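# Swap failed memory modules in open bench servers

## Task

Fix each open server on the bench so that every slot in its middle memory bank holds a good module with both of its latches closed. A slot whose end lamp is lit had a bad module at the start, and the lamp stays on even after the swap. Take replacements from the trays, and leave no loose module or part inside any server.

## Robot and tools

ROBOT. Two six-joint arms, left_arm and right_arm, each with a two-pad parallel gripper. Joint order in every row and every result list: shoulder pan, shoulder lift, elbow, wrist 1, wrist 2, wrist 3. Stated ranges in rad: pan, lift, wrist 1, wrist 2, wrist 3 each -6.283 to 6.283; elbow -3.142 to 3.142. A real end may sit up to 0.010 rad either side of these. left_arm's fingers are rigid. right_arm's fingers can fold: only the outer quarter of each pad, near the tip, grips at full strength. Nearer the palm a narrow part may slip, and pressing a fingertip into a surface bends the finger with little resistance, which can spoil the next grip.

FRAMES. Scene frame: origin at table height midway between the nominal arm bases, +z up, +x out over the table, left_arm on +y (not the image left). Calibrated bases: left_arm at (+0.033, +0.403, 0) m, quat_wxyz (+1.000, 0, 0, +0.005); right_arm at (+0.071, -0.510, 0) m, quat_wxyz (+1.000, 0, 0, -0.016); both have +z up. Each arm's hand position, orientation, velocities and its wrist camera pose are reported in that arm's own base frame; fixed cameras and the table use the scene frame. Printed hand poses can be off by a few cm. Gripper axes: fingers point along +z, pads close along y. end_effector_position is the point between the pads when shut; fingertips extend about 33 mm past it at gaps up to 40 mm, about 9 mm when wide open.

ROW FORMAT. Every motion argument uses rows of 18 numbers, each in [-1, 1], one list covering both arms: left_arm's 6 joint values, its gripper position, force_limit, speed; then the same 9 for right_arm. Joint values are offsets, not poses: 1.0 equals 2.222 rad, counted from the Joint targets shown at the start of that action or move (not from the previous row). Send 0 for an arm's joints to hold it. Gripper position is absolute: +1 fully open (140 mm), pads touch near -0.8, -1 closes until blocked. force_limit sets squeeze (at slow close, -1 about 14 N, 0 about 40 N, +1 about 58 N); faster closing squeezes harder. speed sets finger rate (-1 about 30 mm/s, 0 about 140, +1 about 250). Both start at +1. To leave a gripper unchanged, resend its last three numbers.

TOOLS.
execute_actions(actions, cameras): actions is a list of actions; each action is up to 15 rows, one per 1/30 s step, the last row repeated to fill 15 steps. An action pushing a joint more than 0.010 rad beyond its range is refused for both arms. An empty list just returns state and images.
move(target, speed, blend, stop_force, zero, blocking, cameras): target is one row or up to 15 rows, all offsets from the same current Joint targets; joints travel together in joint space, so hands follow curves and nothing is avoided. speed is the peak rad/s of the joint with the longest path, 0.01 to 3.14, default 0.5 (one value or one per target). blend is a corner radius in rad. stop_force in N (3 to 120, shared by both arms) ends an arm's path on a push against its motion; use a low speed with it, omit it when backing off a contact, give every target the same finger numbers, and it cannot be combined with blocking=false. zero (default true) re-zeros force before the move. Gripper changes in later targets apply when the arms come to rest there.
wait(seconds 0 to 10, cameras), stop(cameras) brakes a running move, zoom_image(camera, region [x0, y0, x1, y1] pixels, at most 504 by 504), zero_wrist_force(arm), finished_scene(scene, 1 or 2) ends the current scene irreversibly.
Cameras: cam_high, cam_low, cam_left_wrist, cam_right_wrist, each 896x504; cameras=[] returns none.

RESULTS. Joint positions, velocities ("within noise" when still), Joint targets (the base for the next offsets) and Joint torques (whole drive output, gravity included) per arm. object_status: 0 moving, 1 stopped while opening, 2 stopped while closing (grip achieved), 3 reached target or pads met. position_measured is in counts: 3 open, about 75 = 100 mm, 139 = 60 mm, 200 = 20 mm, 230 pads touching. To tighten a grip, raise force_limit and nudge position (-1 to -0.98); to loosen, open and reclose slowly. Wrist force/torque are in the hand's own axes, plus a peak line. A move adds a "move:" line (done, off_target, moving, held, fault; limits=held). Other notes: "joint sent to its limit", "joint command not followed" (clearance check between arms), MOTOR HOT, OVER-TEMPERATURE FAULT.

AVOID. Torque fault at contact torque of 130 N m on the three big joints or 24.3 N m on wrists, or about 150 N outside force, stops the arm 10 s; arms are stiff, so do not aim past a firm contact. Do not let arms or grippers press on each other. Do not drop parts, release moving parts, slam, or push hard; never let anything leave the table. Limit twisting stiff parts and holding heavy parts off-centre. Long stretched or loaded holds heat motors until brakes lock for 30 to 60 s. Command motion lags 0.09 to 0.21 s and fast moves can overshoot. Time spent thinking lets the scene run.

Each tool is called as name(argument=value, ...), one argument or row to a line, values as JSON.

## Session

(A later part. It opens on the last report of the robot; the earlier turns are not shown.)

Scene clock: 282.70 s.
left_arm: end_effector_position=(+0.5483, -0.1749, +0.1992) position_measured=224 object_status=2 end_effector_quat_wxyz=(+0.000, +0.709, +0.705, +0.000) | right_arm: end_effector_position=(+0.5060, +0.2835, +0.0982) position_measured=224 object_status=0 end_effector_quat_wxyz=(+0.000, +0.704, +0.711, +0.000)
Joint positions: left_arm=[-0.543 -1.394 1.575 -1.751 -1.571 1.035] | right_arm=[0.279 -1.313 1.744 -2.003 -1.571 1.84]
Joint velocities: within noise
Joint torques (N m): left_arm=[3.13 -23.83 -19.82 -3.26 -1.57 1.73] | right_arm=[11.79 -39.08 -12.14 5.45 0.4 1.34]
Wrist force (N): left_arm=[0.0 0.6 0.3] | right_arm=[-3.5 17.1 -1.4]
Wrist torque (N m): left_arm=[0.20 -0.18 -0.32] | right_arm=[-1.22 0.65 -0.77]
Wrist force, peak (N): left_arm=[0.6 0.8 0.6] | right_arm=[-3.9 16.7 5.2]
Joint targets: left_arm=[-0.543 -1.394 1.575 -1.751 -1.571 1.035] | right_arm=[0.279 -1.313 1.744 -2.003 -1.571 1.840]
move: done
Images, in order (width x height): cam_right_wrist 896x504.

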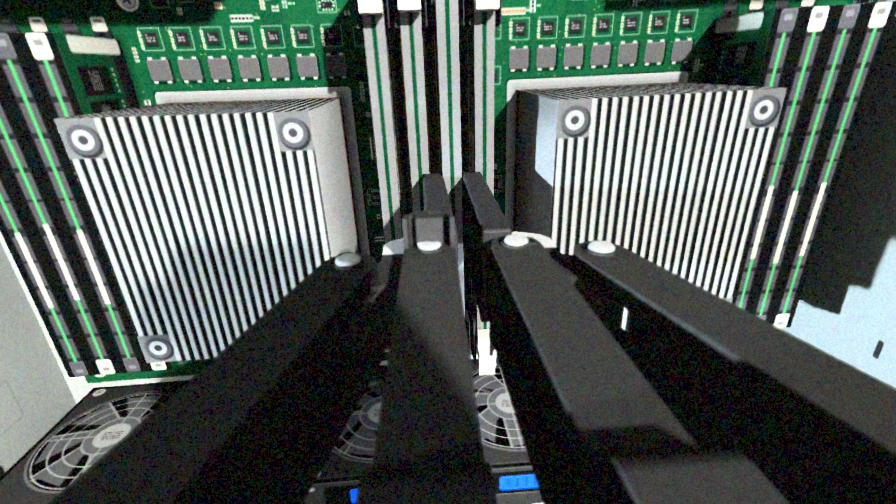

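wait(
  seconds=1,
  cameras=[],
)

move(
  target=[
    [0,0,0,0,0,0,-1,1,-1,0,-0.0098,-0.0208,0.0313,0,0,-1,1,-1],
    [0,0,0,0,0,0,-1,1,-1,0,-0.0321,-0.0817,0.1144,0,0,-1,1,-1],
  ],
  speed=[0.02,0.1],
)

zoom_image(
  camera="cam_low",
  region=[430, 220, 530, 300],
)

Scene clock: 296.87 s.
left_arm: end_effector_position=(+0.5483, -0.1749, +0.1992) position_measured=224 object_status=2 end_effector_quat_wxyz=(+0.000, +0.709, +0.705, +0.000) | right_arm: end_effector_position=(+0.5060, +0.2835, +0.0982) position_measured=224 object_status=2 end_effector_quat_wxyz=(+0.000, +0.704, +0.711, +0.000)
Joint positions: left_arm=[-0.543 -1.394 1.575 -1.751 -1.571 1.035] | right_arm=[0.279 -1.313 1.744 -2.003 -1.571 1.84]
Joint velocities: within noise
Joint torques (N m): left_arm=[4.06 -25.43 -19.12 -2.83 -1.72 1.52] | right_arm=[11.19 -42.58 -18.01 4.78 0.81 1.35]
Wrist force (N): left_arm=[0.4 0.6 0.3] | right_arm=[-3.2 17.4 0.6]
Wrist torque (N m): left_arm=[0.21 -0.27 -0.31] | right_arm=[-1.27 0.64 -0.77]
Wrist force, peak (N): left_arm=[0.7 0.7 0.8] | right_arm=[-3.5 17.7 0.5]
Joint targets: left_arm=[-0.543 -1.394 1.575 -1.751 -1.571 1.035] | right_arm=[0.279 -1.313 1.744 -2.003 -1.571 1.840]
Tool commands: left_gripper/position=-1.0 left_gripper/force_limit=+1.0 left_gripper/speed=-1.0 right_gripper/position=-1.0 right_gripper/force_limit=+1.0 right_gripper/speed=-1.0
wait: 1.00 s; at rest from the start
No camera images: "cameras" was empty.

Scene clock: 302.63 s.
left_arm: end_effector_position=(+0.5483, -0.1749, +0.1992) position_measured=224 object_status=2 end_effector_quat_wxyz=(+0.000, +0.709, +0.705, +0.000) | right_arm: end_effector_position=(+0.5057, +0.2834, +0.1990) position_measured=224 object_status=2 end_effector_quat_wxyz=(+0.000, +0.704, +0.710, +0.000)
Joint positions: left_arm=[-0.543 -1.394 1.575 -1.751 -1.571 1.035] | right_arm=[0.279 -1.384 1.563 -1.749 -1.571 1.84]
Joint velocities: within noise
Joint torques (N m): left_arm=[2.99 -27.26 -20.87 -2.05 -1.71 1.51] | right_arm=[10.69 -42.52 -34.78 -0.8 1.38 1.42]
Wrist force (N): left_arm=[0.2 0.3 0.5] | right_arm=[-4.4 -3.4 -2.2]
Wrist torque (N m): left_arm=[0.15 -0.21 -0.32] | right_arm=[-0.72 0.58 0.10]
Wrist force, peak (N): left_arm=[0.6 0.7 0.7] | right_arm=[-2.1 23.4 14.6]
Joint targets: left_arm=[-0.543 -1.394 1.575 -1.751 -1.571 1.035] | right_arm=[0.279 -1.384 1.563 -1.749 -1.571 1.840]
move: done

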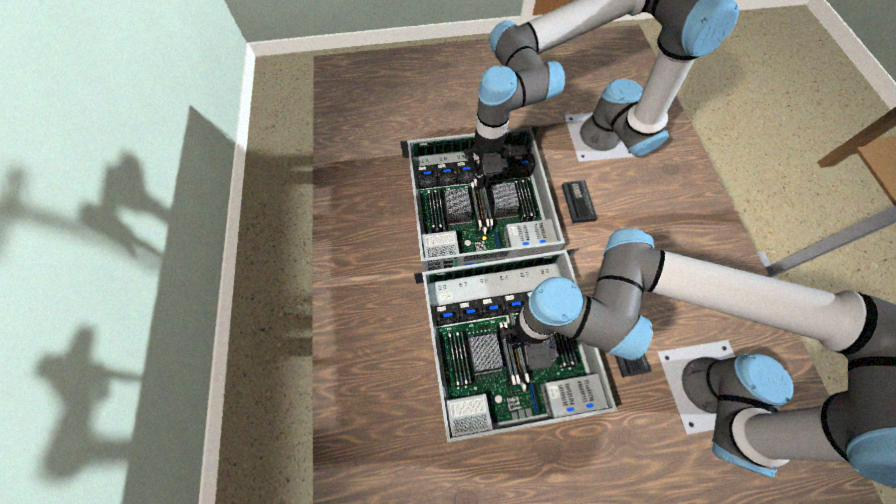

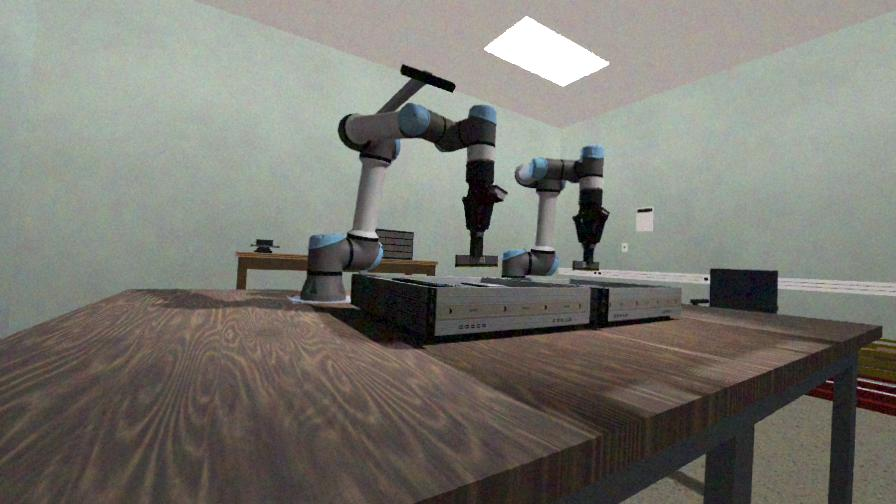

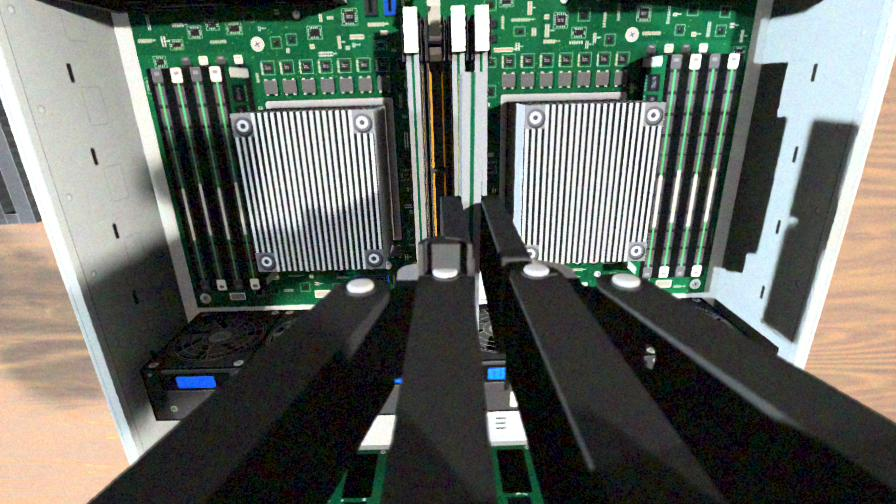

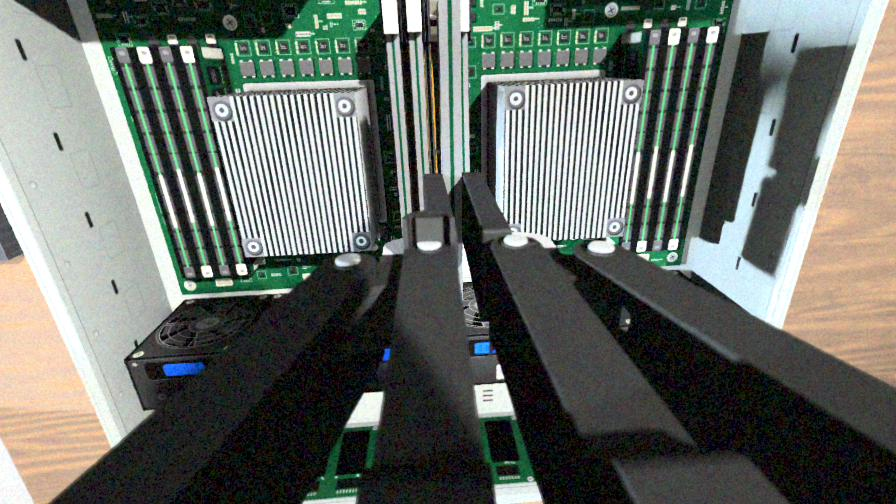

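Scaled by 5.040.

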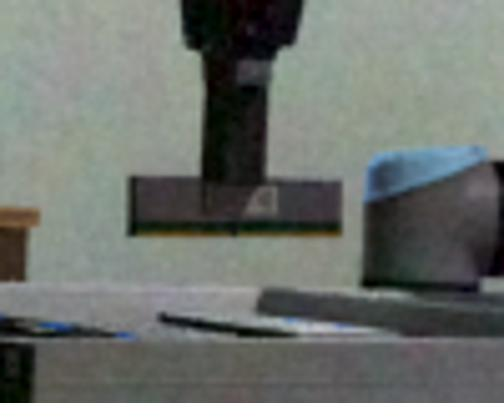

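zoom_image(
  camera="cam_low",
  region=[450, 250, 504, 272],
)

zoom_image(
  camera="cam_low",
  region=[564, 254, 608, 276],
)

zoom_image(
  camera="cam_left_wrist",
  region=[390, 0, 510, 210],
)

zoom_image(
  camera="cam_right_wrist",
  region=[370, 0, 490, 190],
)

Scaled by 9.333.

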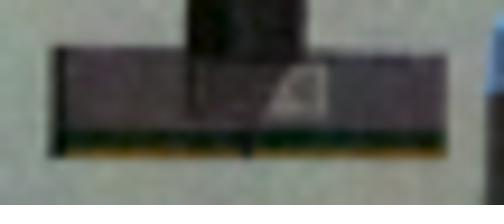

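Scaled by 11.455.

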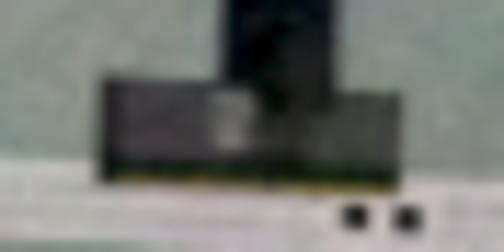

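Scaled by 2.400.

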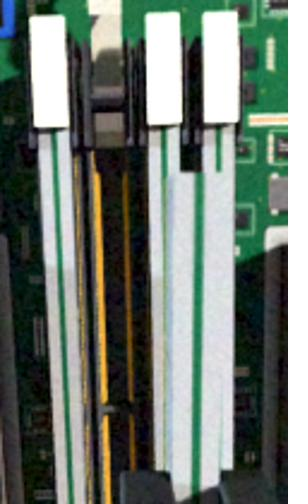

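Scaled by 2.653.

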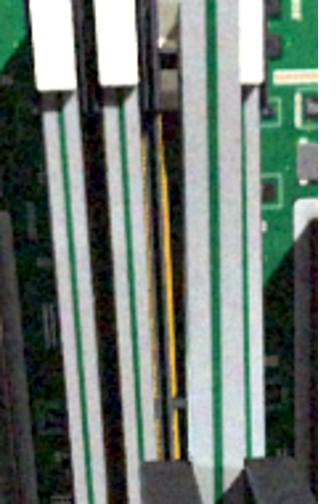

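move(
  target=[0.056,0.1903,-0.3261,0.1355,0,0.0527,-1,1,-1,0.1520,-0.2853,0.2450,0.0399,0,0.1474,-1,1,-1],
  speed=0.5,
  cameras=["cam_low","cam_right_wrist"],
)

Scene clock: 318.43 s.
left_arm: end_effector_position=(+0.7200, -0.1741, +0.2497) position_measured=224 object_status=2 end_effector_quat_wxyz=(+0.000, +0.707, +0.707, +0.000) | right_arm: end_effector_position=(+0.1731, +0.2860, +0.1996) position_measured=224 object_status=2 end_effector_quat_wxyz=(+0.000, +0.700, +0.714, +0.000)
Joint positions: left_arm=[-0.418 -0.972 0.851 -1.45 -1.571 1.152] | right_arm=[0.616 -2.018 2.107 -1.66 -1.571 2.167]
Joint velocities: within noise
Joint torques (N m): left_arm=[6.78 -39.59 -32.3 -0.67 -1.56 1.5] | right_arm=[13.69 -12.24 -11.58 -0.58 1.46 1.24]
Wrist force (N): left_arm=[0.5 0.3 0.4] | right_arm=[-4.9 -3.2 -2.2]
Wrist torque (N m): left_arm=[0.16 -0.27 -0.31] | right_arm=[-0.68 0.67 0.09]
Wrist force, peak (N): left_arm=[0.4 1.6 0.5] | right_arm=[-5.3 -4.7 -2.1]
Joint targets: left_arm=[-0.418 -0.972 0.851 -1.450 -1.571 1.152] | right_arm=[0.617 -2.018 2.107 -1.660 -1.571 2.167]
move: done
Images, in order (width x height): cam_low 896x504, cam_right_wrist 896x504.

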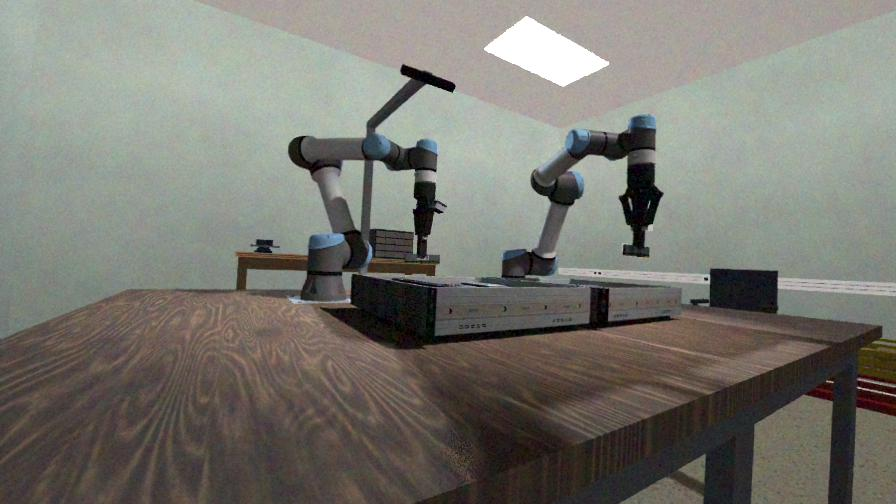

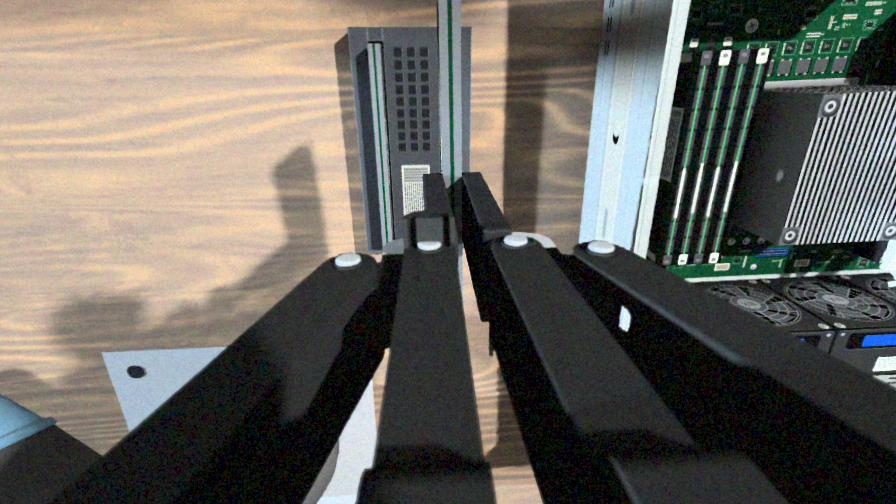

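zoom_image(
  camera="cam_low",
  region=[616, 238, 656, 262],
)

zoom_image(
  camera="cam_right_wrist",
  region=[330, 0, 510, 280],
)

Scaled by 12.600.

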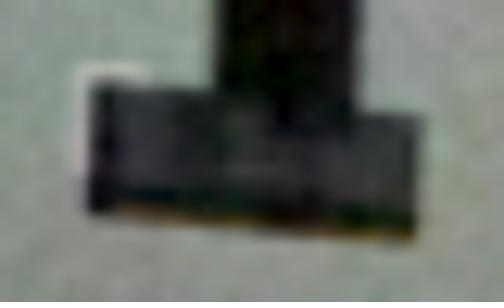

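Scaled by 1.800.

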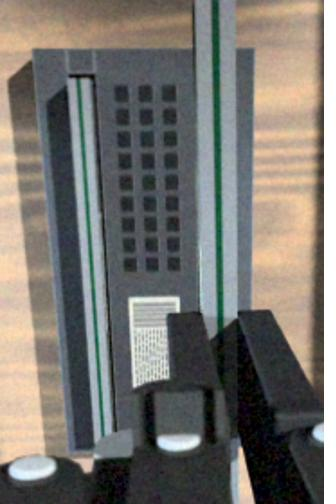

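move(
  target=[-0.1927,0.0945,-0.1620,0.0676,0,-0.1927,-1,1,-1,-0.0016,0.0319,0.0885,-0.1204,0,0.0053,-1,1,-1],
  speed=0.4,
  cameras=["cam_low","cam_right_wrist"],
)

zoom_image(
  camera="cam_right_wrist",
  region=[330, 0, 510, 280],
)

Scene clock: 338.83 s.
left_arm: end_effector_position=(+0.6203, -0.4993, +0.2496) position_measured=224 object_status=2 end_effector_quat_wxyz=(+0.000, +0.707, +0.707, +0.000) | right_arm: end_effector_position=(+0.1776, +0.2879, +0.1097) position_measured=224 object_status=2 end_effector_quat_wxyz=(+0.000, +0.706, +0.709, +0.000)
Joint positions: left_arm=[-0.846 -0.762 0.491 -1.3 -1.571 0.724] | right_arm=[0.613 -1.947 2.304 -1.927 -1.571 2.179]
Joint velocities: within noise
Joint torques (N m): left_arm=[-6.63 -45.27 -29.57 -0.49 -1.13 -1.89] | right_arm=[-14.06 0.7 -9.43 -5.3 0.15 1.38]
Wrist force (N): left_arm=[0.0 0.4 0.3] | right_arm=[-4.6 -3.5 -2.3]
Wrist torque (N m): left_arm=[0.17 -0.19 -0.32] | right_arm=[-0.74 0.60 0.09]
Wrist force, peak (N): left_arm=[3.3 0.6 0.6] | right_arm=[-5.1 -3.3 -2.9]
Joint targets: left_arm=[-0.846 -0.762 0.491 -1.300 -1.571 0.724] | right_arm=[0.613 -1.947 2.304 -1.927 -1.571 2.179]
move: done
Images, in order (width x height): cam_low 896x504, cam_right_wrist 896x504.

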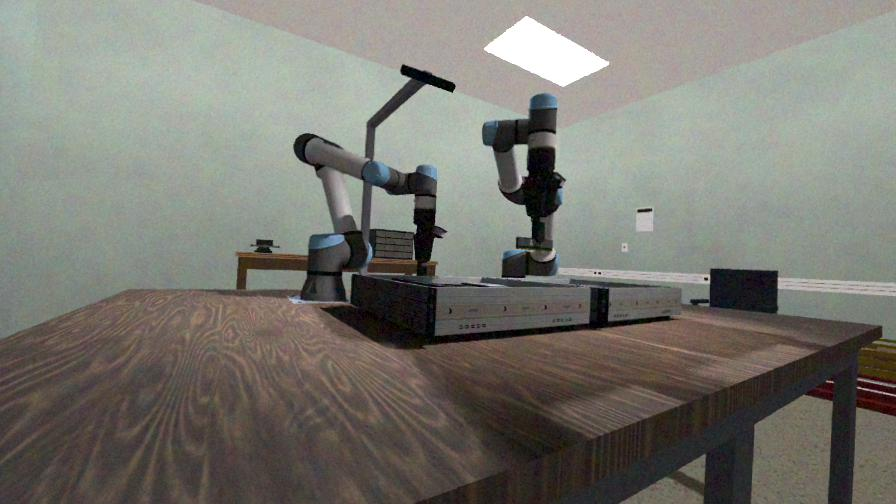

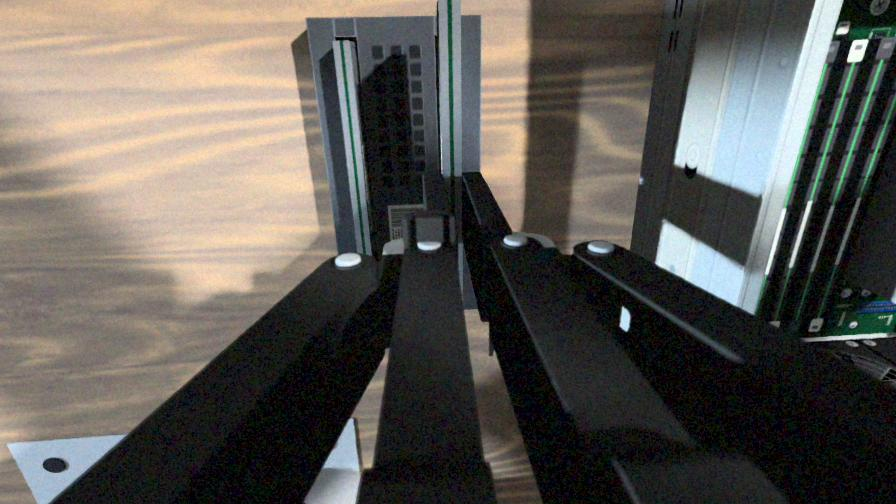

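Scaled by 1.800.

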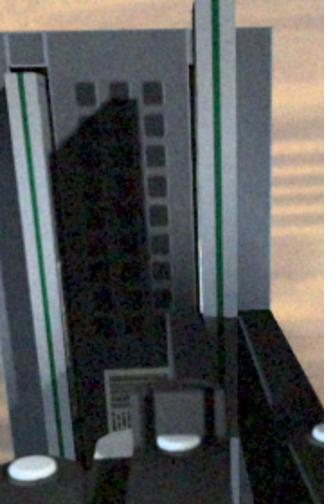

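execute_actions(
  actions=[],
  cameras=["cam_low","cam_right_wrist"],
)

zoom_image(
  camera="cam_low",
  region=[505, 222, 565, 262],
)

zoom_image(
  camera="cam_right_wrist",
  region=[330, 0, 510, 280],
)

Scene clock: 362.67 s.
left_arm: end_effector_position=(+0.6201, -0.4995, +0.2496) position_measured=224 object_status=2 end_effector_quat_wxyz=(+0.000, +0.707, +0.707, +0.000) | right_arm: end_effector_position=(+0.1776, +0.2879, +0.1096) position_measured=224 object_status=2 end_effector_quat_wxyz=(+0.000, +0.706, +0.709, +0.000)
Joint positions: left_arm=[-0.846 -0.762 0.491 -1.3 -1.571 0.724] | right_arm=[0.613 -1.947 2.304 -1.927 -1.571 2.179]
Joint velocities: within noise
Joint torques (N m): left_arm=[-7.69 -45.78 -29.73 -1.18 0.87 -1.48] | right_arm=[-12.99 0.48 -14.2 -4.97 -0.74 1.4]
Wrist force (N): left_arm=[0.2 0.7 0.3] | right_arm=[-4.8 -3.4 -2.2]
Wrist torque (N m): left_arm=[0.22 -0.21 -0.33] | right_arm=[-0.72 0.66 0.09]
Wrist force, peak (N): left_arm=[0.4 1.0 0.9] | right_arm=[-4.9 -3.7 -2.4]
Joint targets: left_arm=[-0.846 -0.762 0.491 -1.300 -1.571 0.724] | right_arm=[0.613 -1.947 2.304 -1.927 -1.571 2.179]
Tool commands: left_gripper/position=-1.0 left_gripper/force_limit=+1.0 left_gripper/speed=-1.0 right_gripper/position=-1.0 right_gripper/force_limit=+1.0 right_gripper/speed=-1.0
Images, in order (width x height): cam_low 896x504, cam_right_wrist 896x504.

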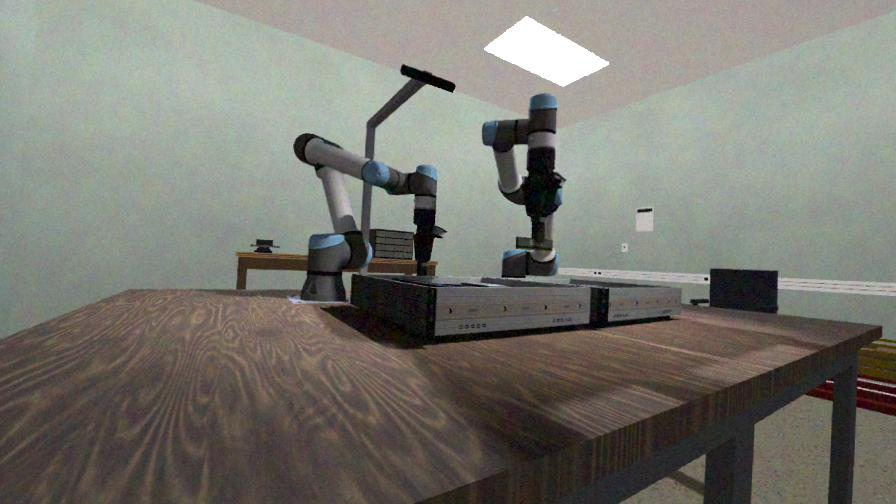

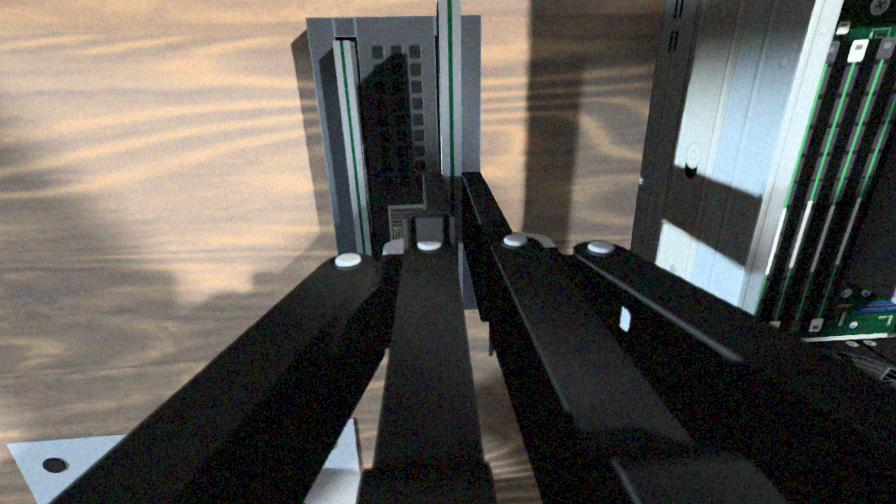

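Scaled by 8.400.

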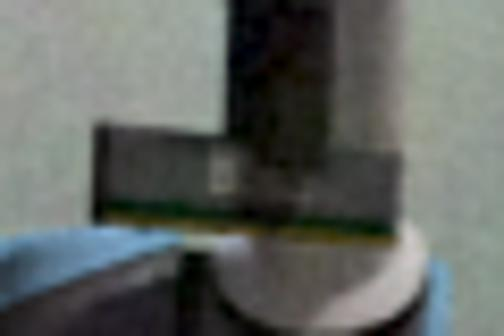

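Scaled by 1.800.

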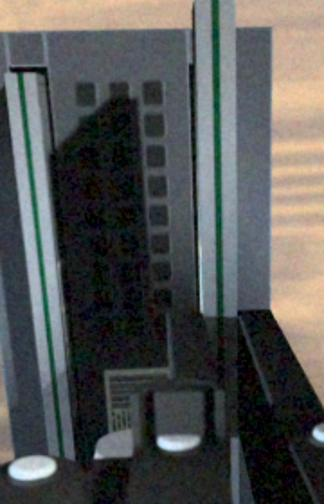

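zoom_image(
  camera="cam_low",
  region=[513, 242, 555, 254],
)

zoom_image(
  camera="cam_right_wrist",
  region=[300, 0, 490, 110],
)

Scaled by 12.000.

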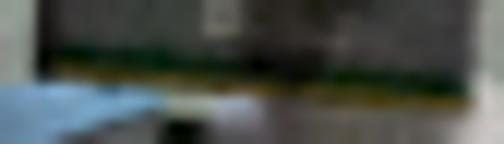

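Scaled by 2.653.

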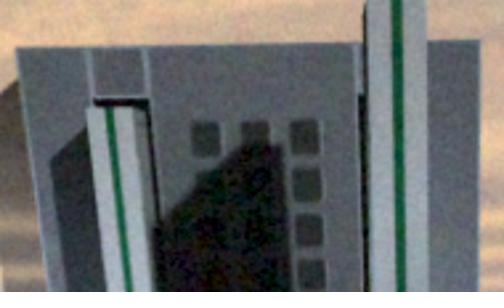

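move(
  target=[-0.0222,-0.0420,0.0029,0.0392,0,-0.0222,-1,1,-1,0,0,0,0,0,0,-1,1,-1],
  speed=0.2,
  cameras=["cam_low","cam_high"],
)

zoom_image(
  camera="cam_high",
  region=[300, 100, 600, 400],
)

Scene clock: 380.47 s.
left_arm: end_effector_position=(+0.5703, -0.4988, +0.3092) position_measured=224 object_status=2 end_effector_quat_wxyz=(+0.000, +0.707, +0.707, +0.000) | right_arm: end_effector_position=(+0.1776, +0.2879, +0.1096) position_measured=224 object_status=2 end_effector_quat_wxyz=(+0.000, +0.706, +0.709, +0.000)
Joint positions: left_arm=[-0.896 -0.855 0.497 -1.213 -1.571 0.674] | right_arm=[0.613 -1.947 2.304 -1.927 -1.571 2.179]
Joint velocities: within noise
Joint torques (N m): left_arm=[-7.55 -54.26 -16.58 -0.73 1.24 -2.17] | right_arm=[-12.38 -0.77 -20.36 -4.34 -1.64 1.4]
Wrist force (N): left_arm=[0.0 0.4 0.6] | right_arm=[-4.8 -3.5 -2.3]
Wrist torque (N m): left_arm=[0.18 -0.18 -0.32] | right_arm=[-0.73 0.66 0.09]
Wrist force, peak (N): left_arm=[0.1 1.4 2.2] | right_arm=[-4.9 -3.4 -2.5]
Joint targets: left_arm=[-0.896 -0.855 0.497 -1.212 -1.571 0.674] | right_arm=[0.613 -1.947 2.304 -1.927 -1.571 2.179]
move: done
Images, in order (width x height): cam_high 896x504, cam_low 896x504.

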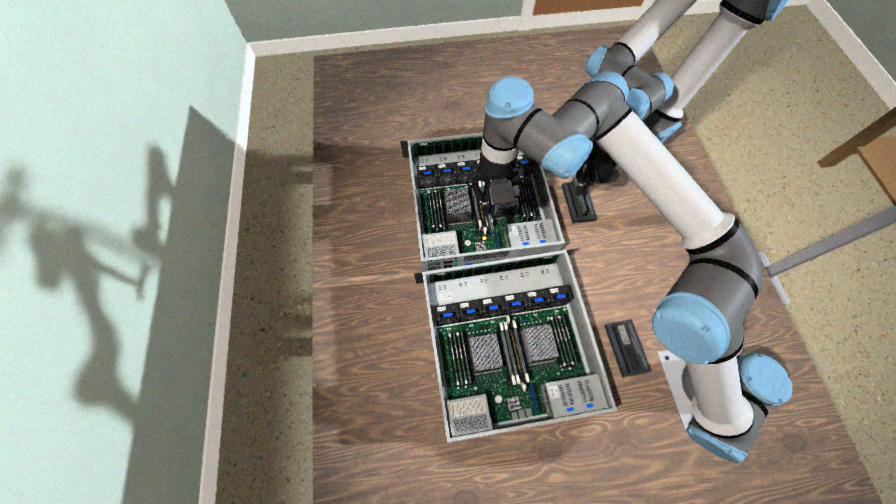

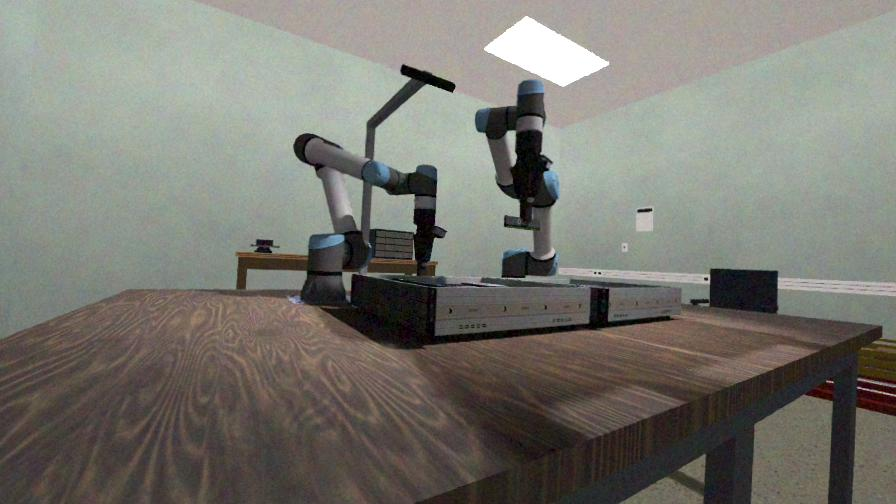

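Scaled by 1.680.

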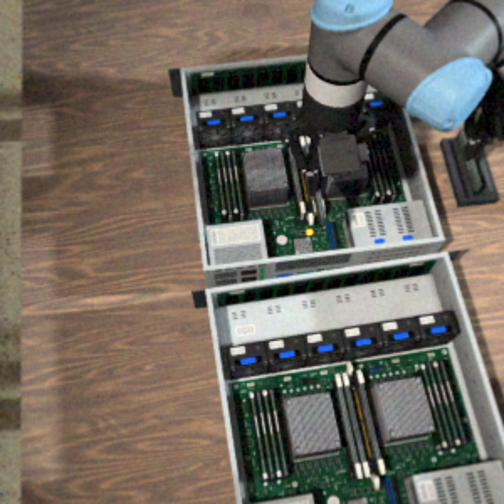

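zoom_image(
  camera="cam_low",
  region=[498, 210, 546, 236],
)

zoom_image(
  camera="cam_high",
  region=[420, 300, 620, 440],
)

Scaled by 10.500.

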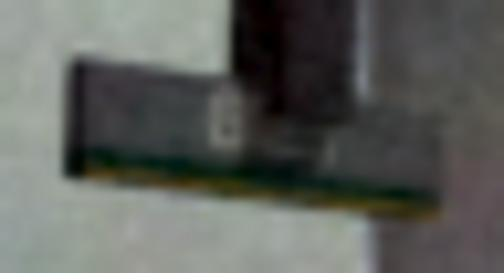

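Scaled by 2.520.

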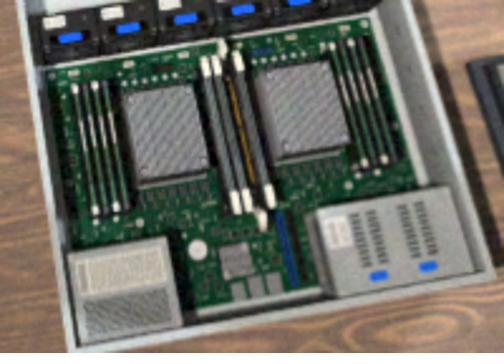

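move(
  target=[0,0,0,0,0,-0.7069,-1,1,-1,0,0,0,0,0,0,-1,1,-1],
  speed=1.0,
  cameras=[],
)

move(
  target=[0,0,0,0,0,-0.7069,-1,1,-1,0,0,0,0,0,0,-1,1,-1],
  speed=1.0,
  cameras=["cam_low"],
)

zoom_image(
  camera="cam_low",
  region=[498, 210, 546, 236],
)

Scene clock: 394.83 s.
left_arm: end_effector_position=(+0.5702, -0.4988, +0.3094) position_measured=224 object_status=2 end_effector_quat_wxyz=(+0.000, +0.000, +1.000, +0.000) | right_arm: end_effector_position=(+0.1776, +0.2879, +0.1096) position_measured=224 object_status=2 end_effector_quat_wxyz=(+0.000, +0.706, +0.709, +0.000)
Joint positions: left_arm=[-0.896 -0.855 0.497 -1.212 -1.571 -0.896] | right_arm=[0.613 -1.947 2.304 -1.927 -1.571 2.179]
Joint velocities: within noise
Joint torques (N m): left_arm=[-7.24 -52.88 -22.01 -1.41 -0.64 -1.79] | right_arm=[-11.91 -1.17 -28.11 -3.76 -1.66 1.44]
Wrist force (N): left_arm=[0.2 0.6 0.5] | right_arm=[-4.8 -3.3 -2.2]
Wrist torque (N m): left_arm=[0.20 -0.22 -0.33] | right_arm=[-0.71 0.65 0.09]
Wrist force, peak (N): left_arm=[-0.2 0.8 0.8] | right_arm=[-5.0 -3.8 -2.3]
Joint targets: left_arm=[-0.896 -0.855 0.497 -1.212 -1.571 -0.897] | right_arm=[0.613 -1.947 2.304 -1.927 -1.571 2.179]
move: done
No camera images: "cameras" was empty.

Scene clock: 397.20 s.
left_arm: end_effector_position=(+0.5702, -0.4988, +0.3094) position_measured=224 object_status=2 end_effector_quat_wxyz=(+0.000, +0.707, -0.707, +0.000) | right_arm: end_effector_position=(+0.1776, +0.2879, +0.1096) position_measured=224 object_status=2 end_effector_quat_wxyz=(+0.000, +0.706, +0.709, +0.000)
Joint positions: left_arm=[-0.896 -0.855 0.497 -1.212 -1.571 -2.467] | right_arm=[0.613 -1.947 2.304 -1.927 -1.571 2.179]
Joint velocities: within noise
Joint torques (N m): left_arm=[-6.83 -54.15 -24.21 -1.84 -1.4 -1.89] | right_arm=[-11.68 -1.89 -31.28 -3.53 -1.6 1.36]
Wrist force (N): left_arm=[0.2 0.6 0.4] | right_arm=[-5.0 -3.5 -2.1]
Wrist torque (N m): left_arm=[0.22 -0.24 -0.33] | right_arm=[-0.72 0.70 0.08]
Wrist force, peak (N): left_arm=[0.2 0.7 1.0] | right_arm=[-5.1 -3.4 -2.4]
Joint targets: left_arm=[-0.896 -0.855 0.497 -1.212 -1.571 -2.467] | right_arm=[0.613 -1.947 2.304 -1.927 -1.571 2.179]
move: done
Images, in order (width x height): cam_low 896x504.

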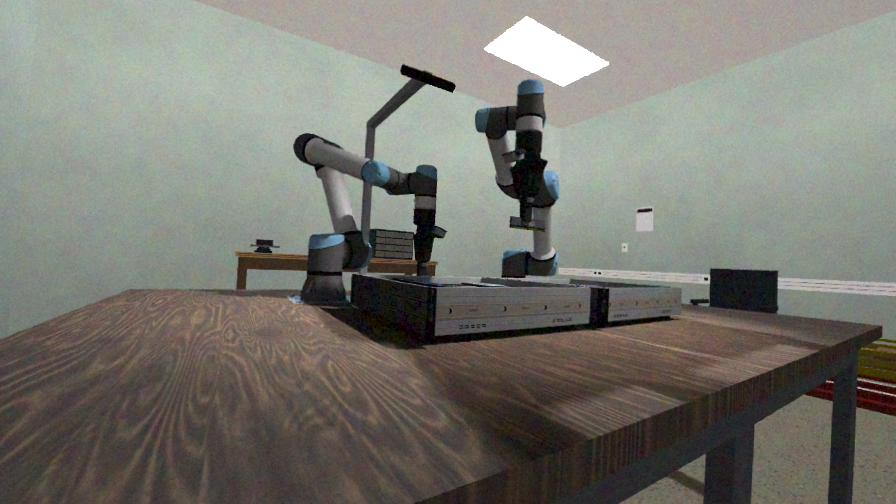

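Scaled by 10.500.

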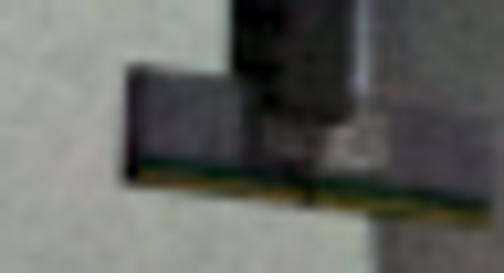

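move(
  target=[0.1539,-0.2396,0.4812,-0.2419,0,0.1539,-1,1,-1,-0.0077,-0.0092,0.0056,0.0036,0,-0.0077,-1,1,-1],
  speed=0.5,
  cameras=["cam_low","cam_left_wrist","cam_right_wrist"],
)

zoom_image(
  camera="cam_right_wrist",
  region=[300, 0, 510, 280],
)

zoom_image(
  camera="cam_low",
  region=[548, 230, 610, 262],
)

zoom_image(
  camera="cam_left_wrist",
  region=[380, 0, 560, 280],
)

Scene clock: 416.50 s.
left_arm: end_effector_position=(+0.5492, -0.1828, +0.1995) position_measured=224 object_status=2 end_effector_quat_wxyz=(+0.000, +0.707, -0.707, +0.000) | right_arm: end_effector_position=(+0.1768, +0.2809, +0.1093) position_measured=224 object_status=2 end_effector_quat_wxyz=(+0.000, +0.706, +0.709, +0.000)
Joint positions: left_arm=[-0.554 -1.387 1.566 -1.75 -1.571 -2.125] | right_arm=[0.596 -1.968 2.316 -1.919 -1.571 2.162]
Joint velocities: within noise
Joint torques (N m): left_arm=[5.49 -36.92 -16.47 -4.93 -1.72 1.68] | right_arm=[-13.4 -13.07 -10.66 -0.68 -1.58 -1.65]
Wrist force (N): left_arm=[0.1 0.7 0.5] | right_arm=[-4.8 -3.3 -2.0]
Wrist torque (N m): left_arm=[0.23 -0.21 -0.31] | right_arm=[-0.68 0.65 0.08]
Wrist force, peak (N): left_arm=[1.4 1.8 0.4] | right_arm=[-4.9 -3.6 -2.2]
Joint targets: left_arm=[-0.554 -1.387 1.566 -1.750 -1.571 -2.125] | right_arm=[0.596 -1.968 2.316 -1.919 -1.571 2.162]
move: done
Images, in order (width x height): cam_low 896x504, cam_left_wrist 896x504, cam_right_wrist 896x504.

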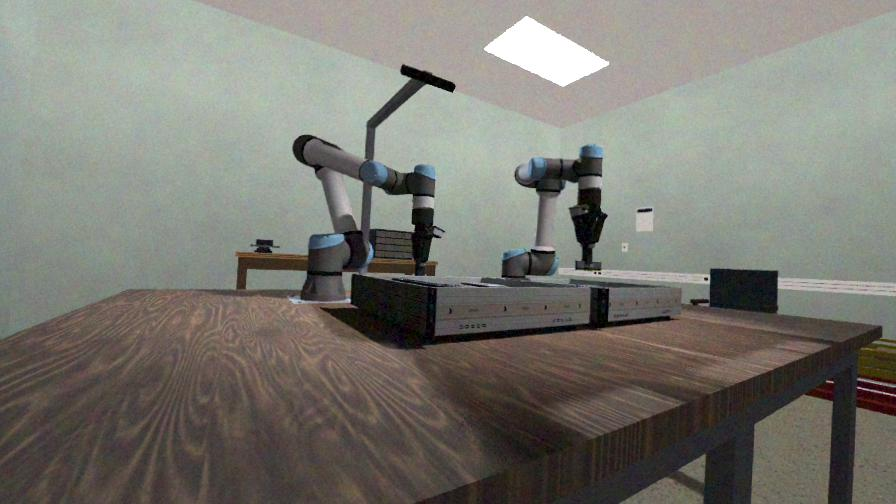

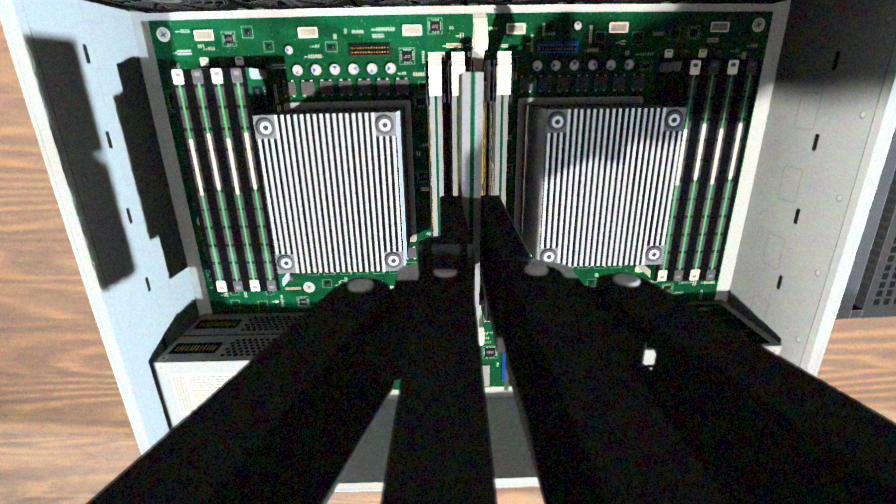

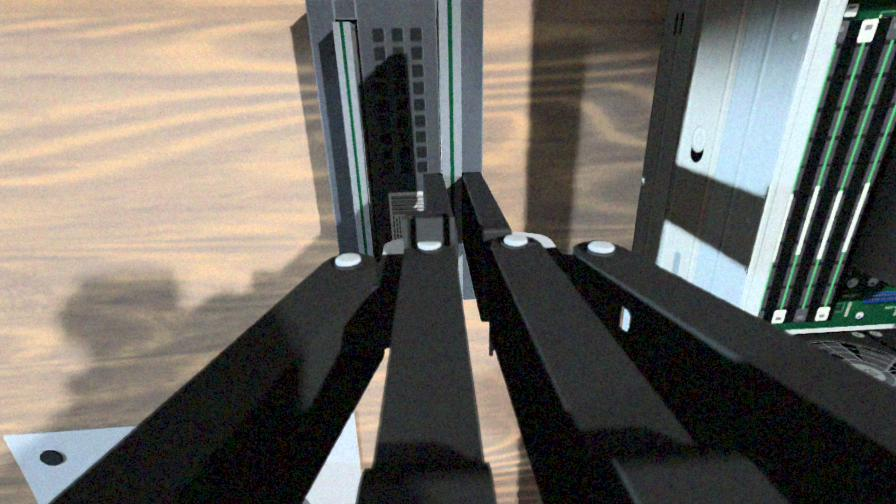

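Scaled by 1.800.

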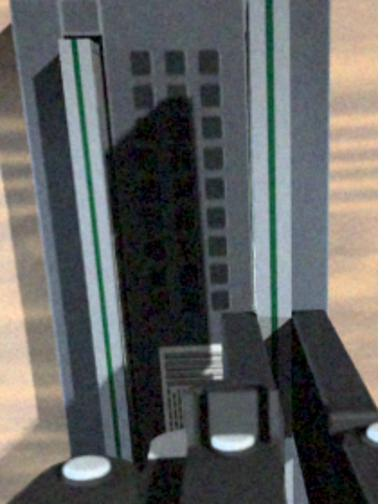

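Scaled by 8.129.

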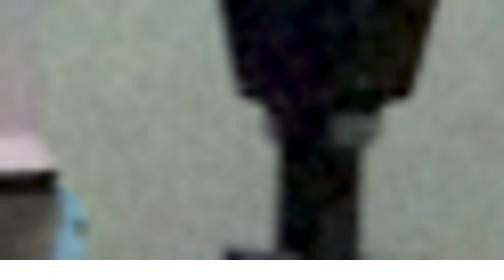

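Scaled by 1.800.

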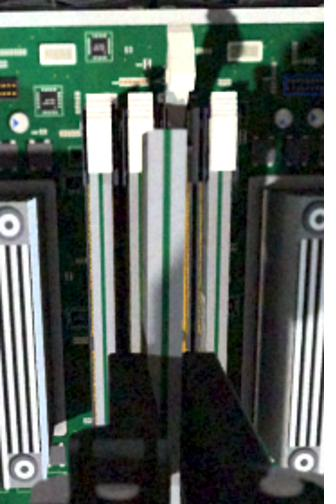

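move(
  target=[-0.0057,0.0047,0.0714,-0.0762,0,-0.0057,-1,1,-1,-0.0007,0.001,-0.0008,0,0,-0.0007,-1,1,-1],
  speed=0.15,
  stop_force=10,
  cameras=["cam_left_wrist","cam_right_wrist"],
)

zoom_image(
  camera="cam_left_wrist",
  region=[400, 0, 540, 220],
)

Scene clock: 440.70 s.
left_arm: end_effector_position=(+0.5360, -0.1828, +0.1347) position_measured=224 object_status=2 end_effector_quat_wxyz=(+0.000, +0.707, -0.707, +0.000) | right_arm: end_effector_position=(+0.1778, +0.2811, +0.1094) position_measured=224 object_status=2 end_effector_quat_wxyz=(+0.000, +0.706, +0.709, +0.000)
Joint positions: left_arm=[-0.566 -1.377 1.725 -1.919 -1.571 -2.138] | right_arm=[0.594 -1.965 2.315 -1.919 -1.571 2.161]
Joint velocities: within noise
Joint torques (N m): left_arm=[-8.68 -23.03 -16.72 -4.76 -1.81 -1.53] | right_arm=[-13.61 1.13 -32.63 -1.37 -1.54 -1.67]
Wrist force (N): left_arm=[0.3 0.7 0.3] | right_arm=[-4.8 -3.3 -2.2]
Wrist torque (N m): left_arm=[0.22 -0.23 -0.32] | right_arm=[-0.69 0.65 0.08]
Wrist force, peak (N): left_arm=[0.1 1.0 0.8] | right_arm=[-4.9 -3.5 -2.3]
Joint targets: left_arm=[-0.566 -1.377 1.725 -1.919 -1.571 -2.138] | right_arm=[0.594 -1.965 2.315 -1.919 -1.571 2.161]
move: done
Images, in order (width x height): cam_left_wrist 896x504, cam_right_wrist 896x504.

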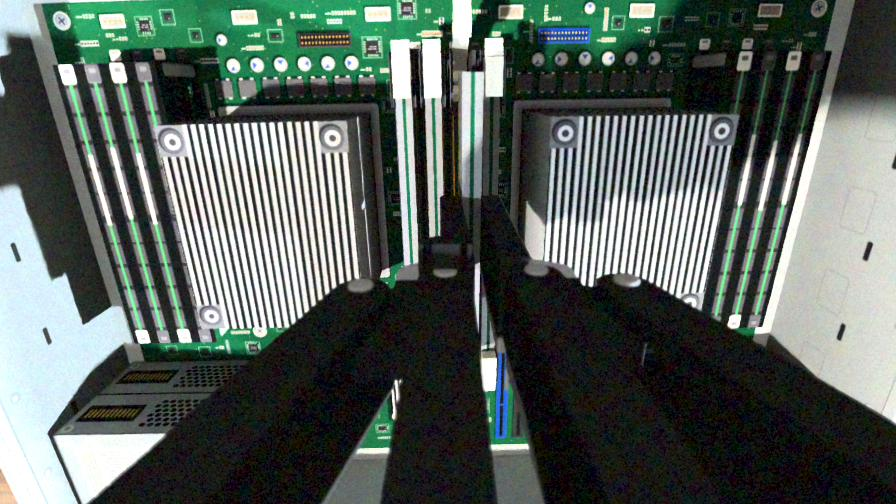

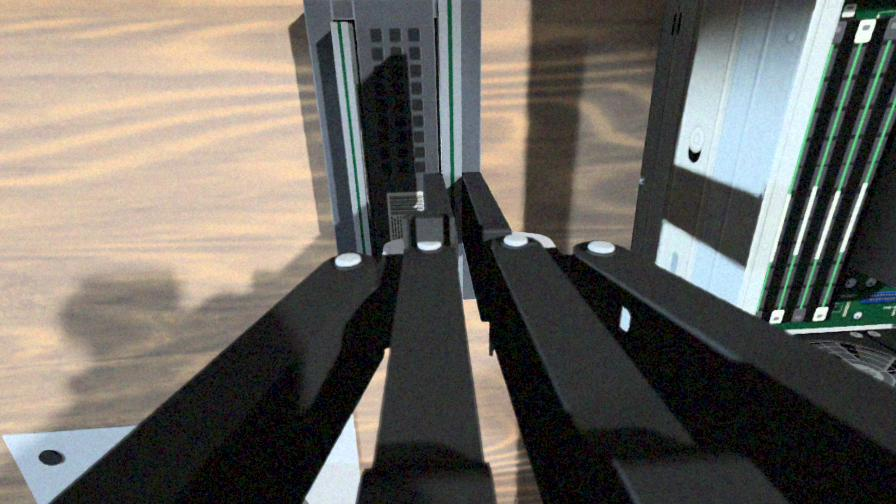

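Scaled by 2.291.

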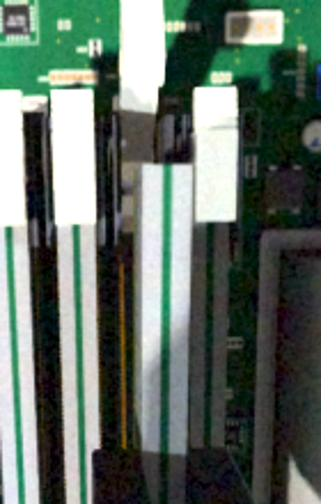

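move(
  target=[0.0009,0.0039,0.0014,-0.0054,0,0.0009,-1,1,-1,-0.0014,0.0301,0.0459,-0.0761,0,-0.0014,-1,1,-1],
  speed=0.08,
  stop_force=10,
  cameras=["cam_left_wrist","cam_right_wrist"],
)

zoom_image(
  camera="cam_left_wrist",
  region=[400, 0, 540, 220],
)

zoom_image(
  camera="cam_right_wrist",
  region=[300, 0, 510, 280],
)

Scene clock: 457.57 s.
left_arm: end_effector_position=(+0.5381, -0.1828, +0.1296) position_measured=224 object_status=2 end_effector_quat_wxyz=(+0.000, +0.707, -0.707, +0.000) | right_arm: end_effector_position=(+0.1784, +0.2806, +0.0703) position_measured=224 object_status=2 end_effector_quat_wxyz=(+0.000, +0.706, +0.709, +0.000)
Joint positions: left_arm=[-0.564 -1.368 1.728 -1.931 -1.571 -2.136] | right_arm=[0.592 -1.913 2.394 -2.051 -1.571 2.158]
Joint velocities: within noise
Joint torques (N m): left_arm=[5.44 -23.8 -17.09 -4.62 -1.69 1.48] | right_arm=[10.92 -11.04 -28.39 -0.47 0.7 1.13]
Wrist force (N): left_arm=[0.4 0.6 0.5] | right_arm=[-5.4 -1.1 -8.8]
Wrist torque (N m): left_arm=[0.20 -0.25 -0.31] | right_arm=[-0.80 0.91 0.12]
Wrist force, peak (N): left_arm=[0.4 0.8 0.7] | right_arm=[-14.9 -5.4 -59.0]
Joint targets: left_arm=[-0.564 -1.368 1.728 -1.931 -1.571 -2.136] | right_arm=[0.592 -1.913 2.394 -2.051 -1.571 2.158]
move: contact (right_arm); right_arm: the wrist 1 is farthest, 0.037 rad from its target
Images, in order (width x height): cam_left_wrist 896x504, cam_right_wrist 896x504.

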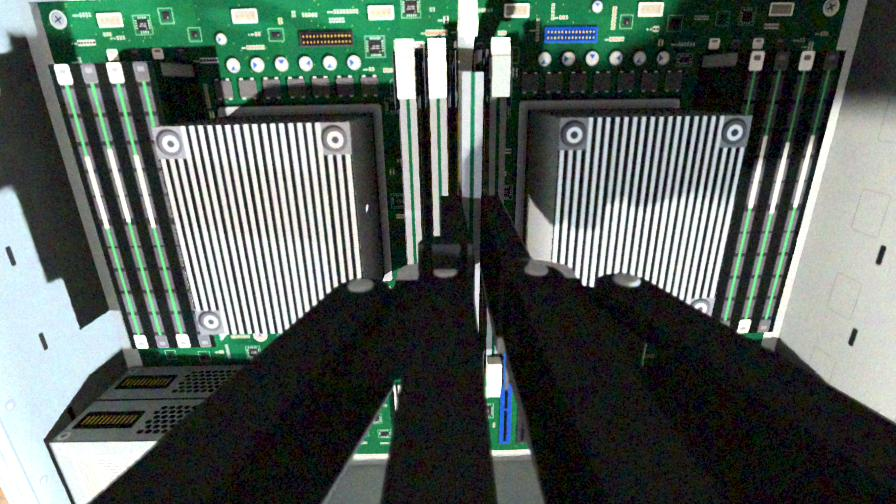

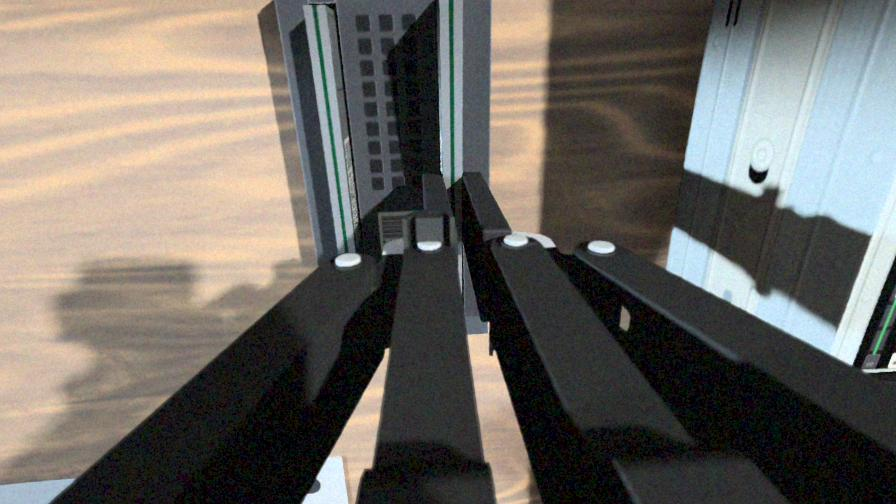

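Scaled by 2.291.

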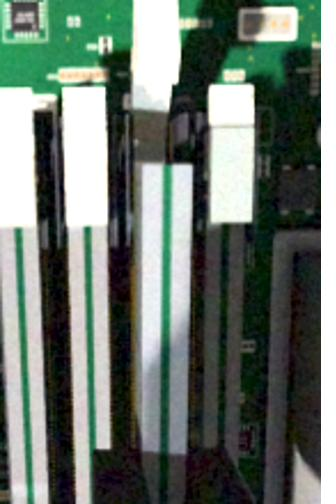

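Scaled by 1.800.

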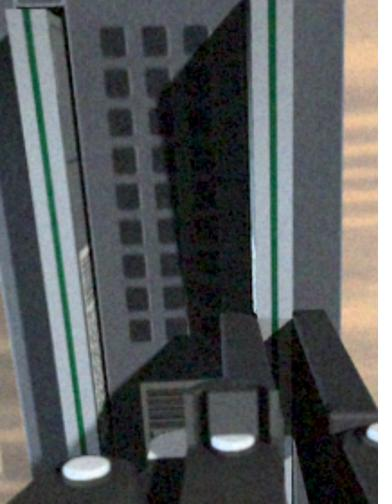

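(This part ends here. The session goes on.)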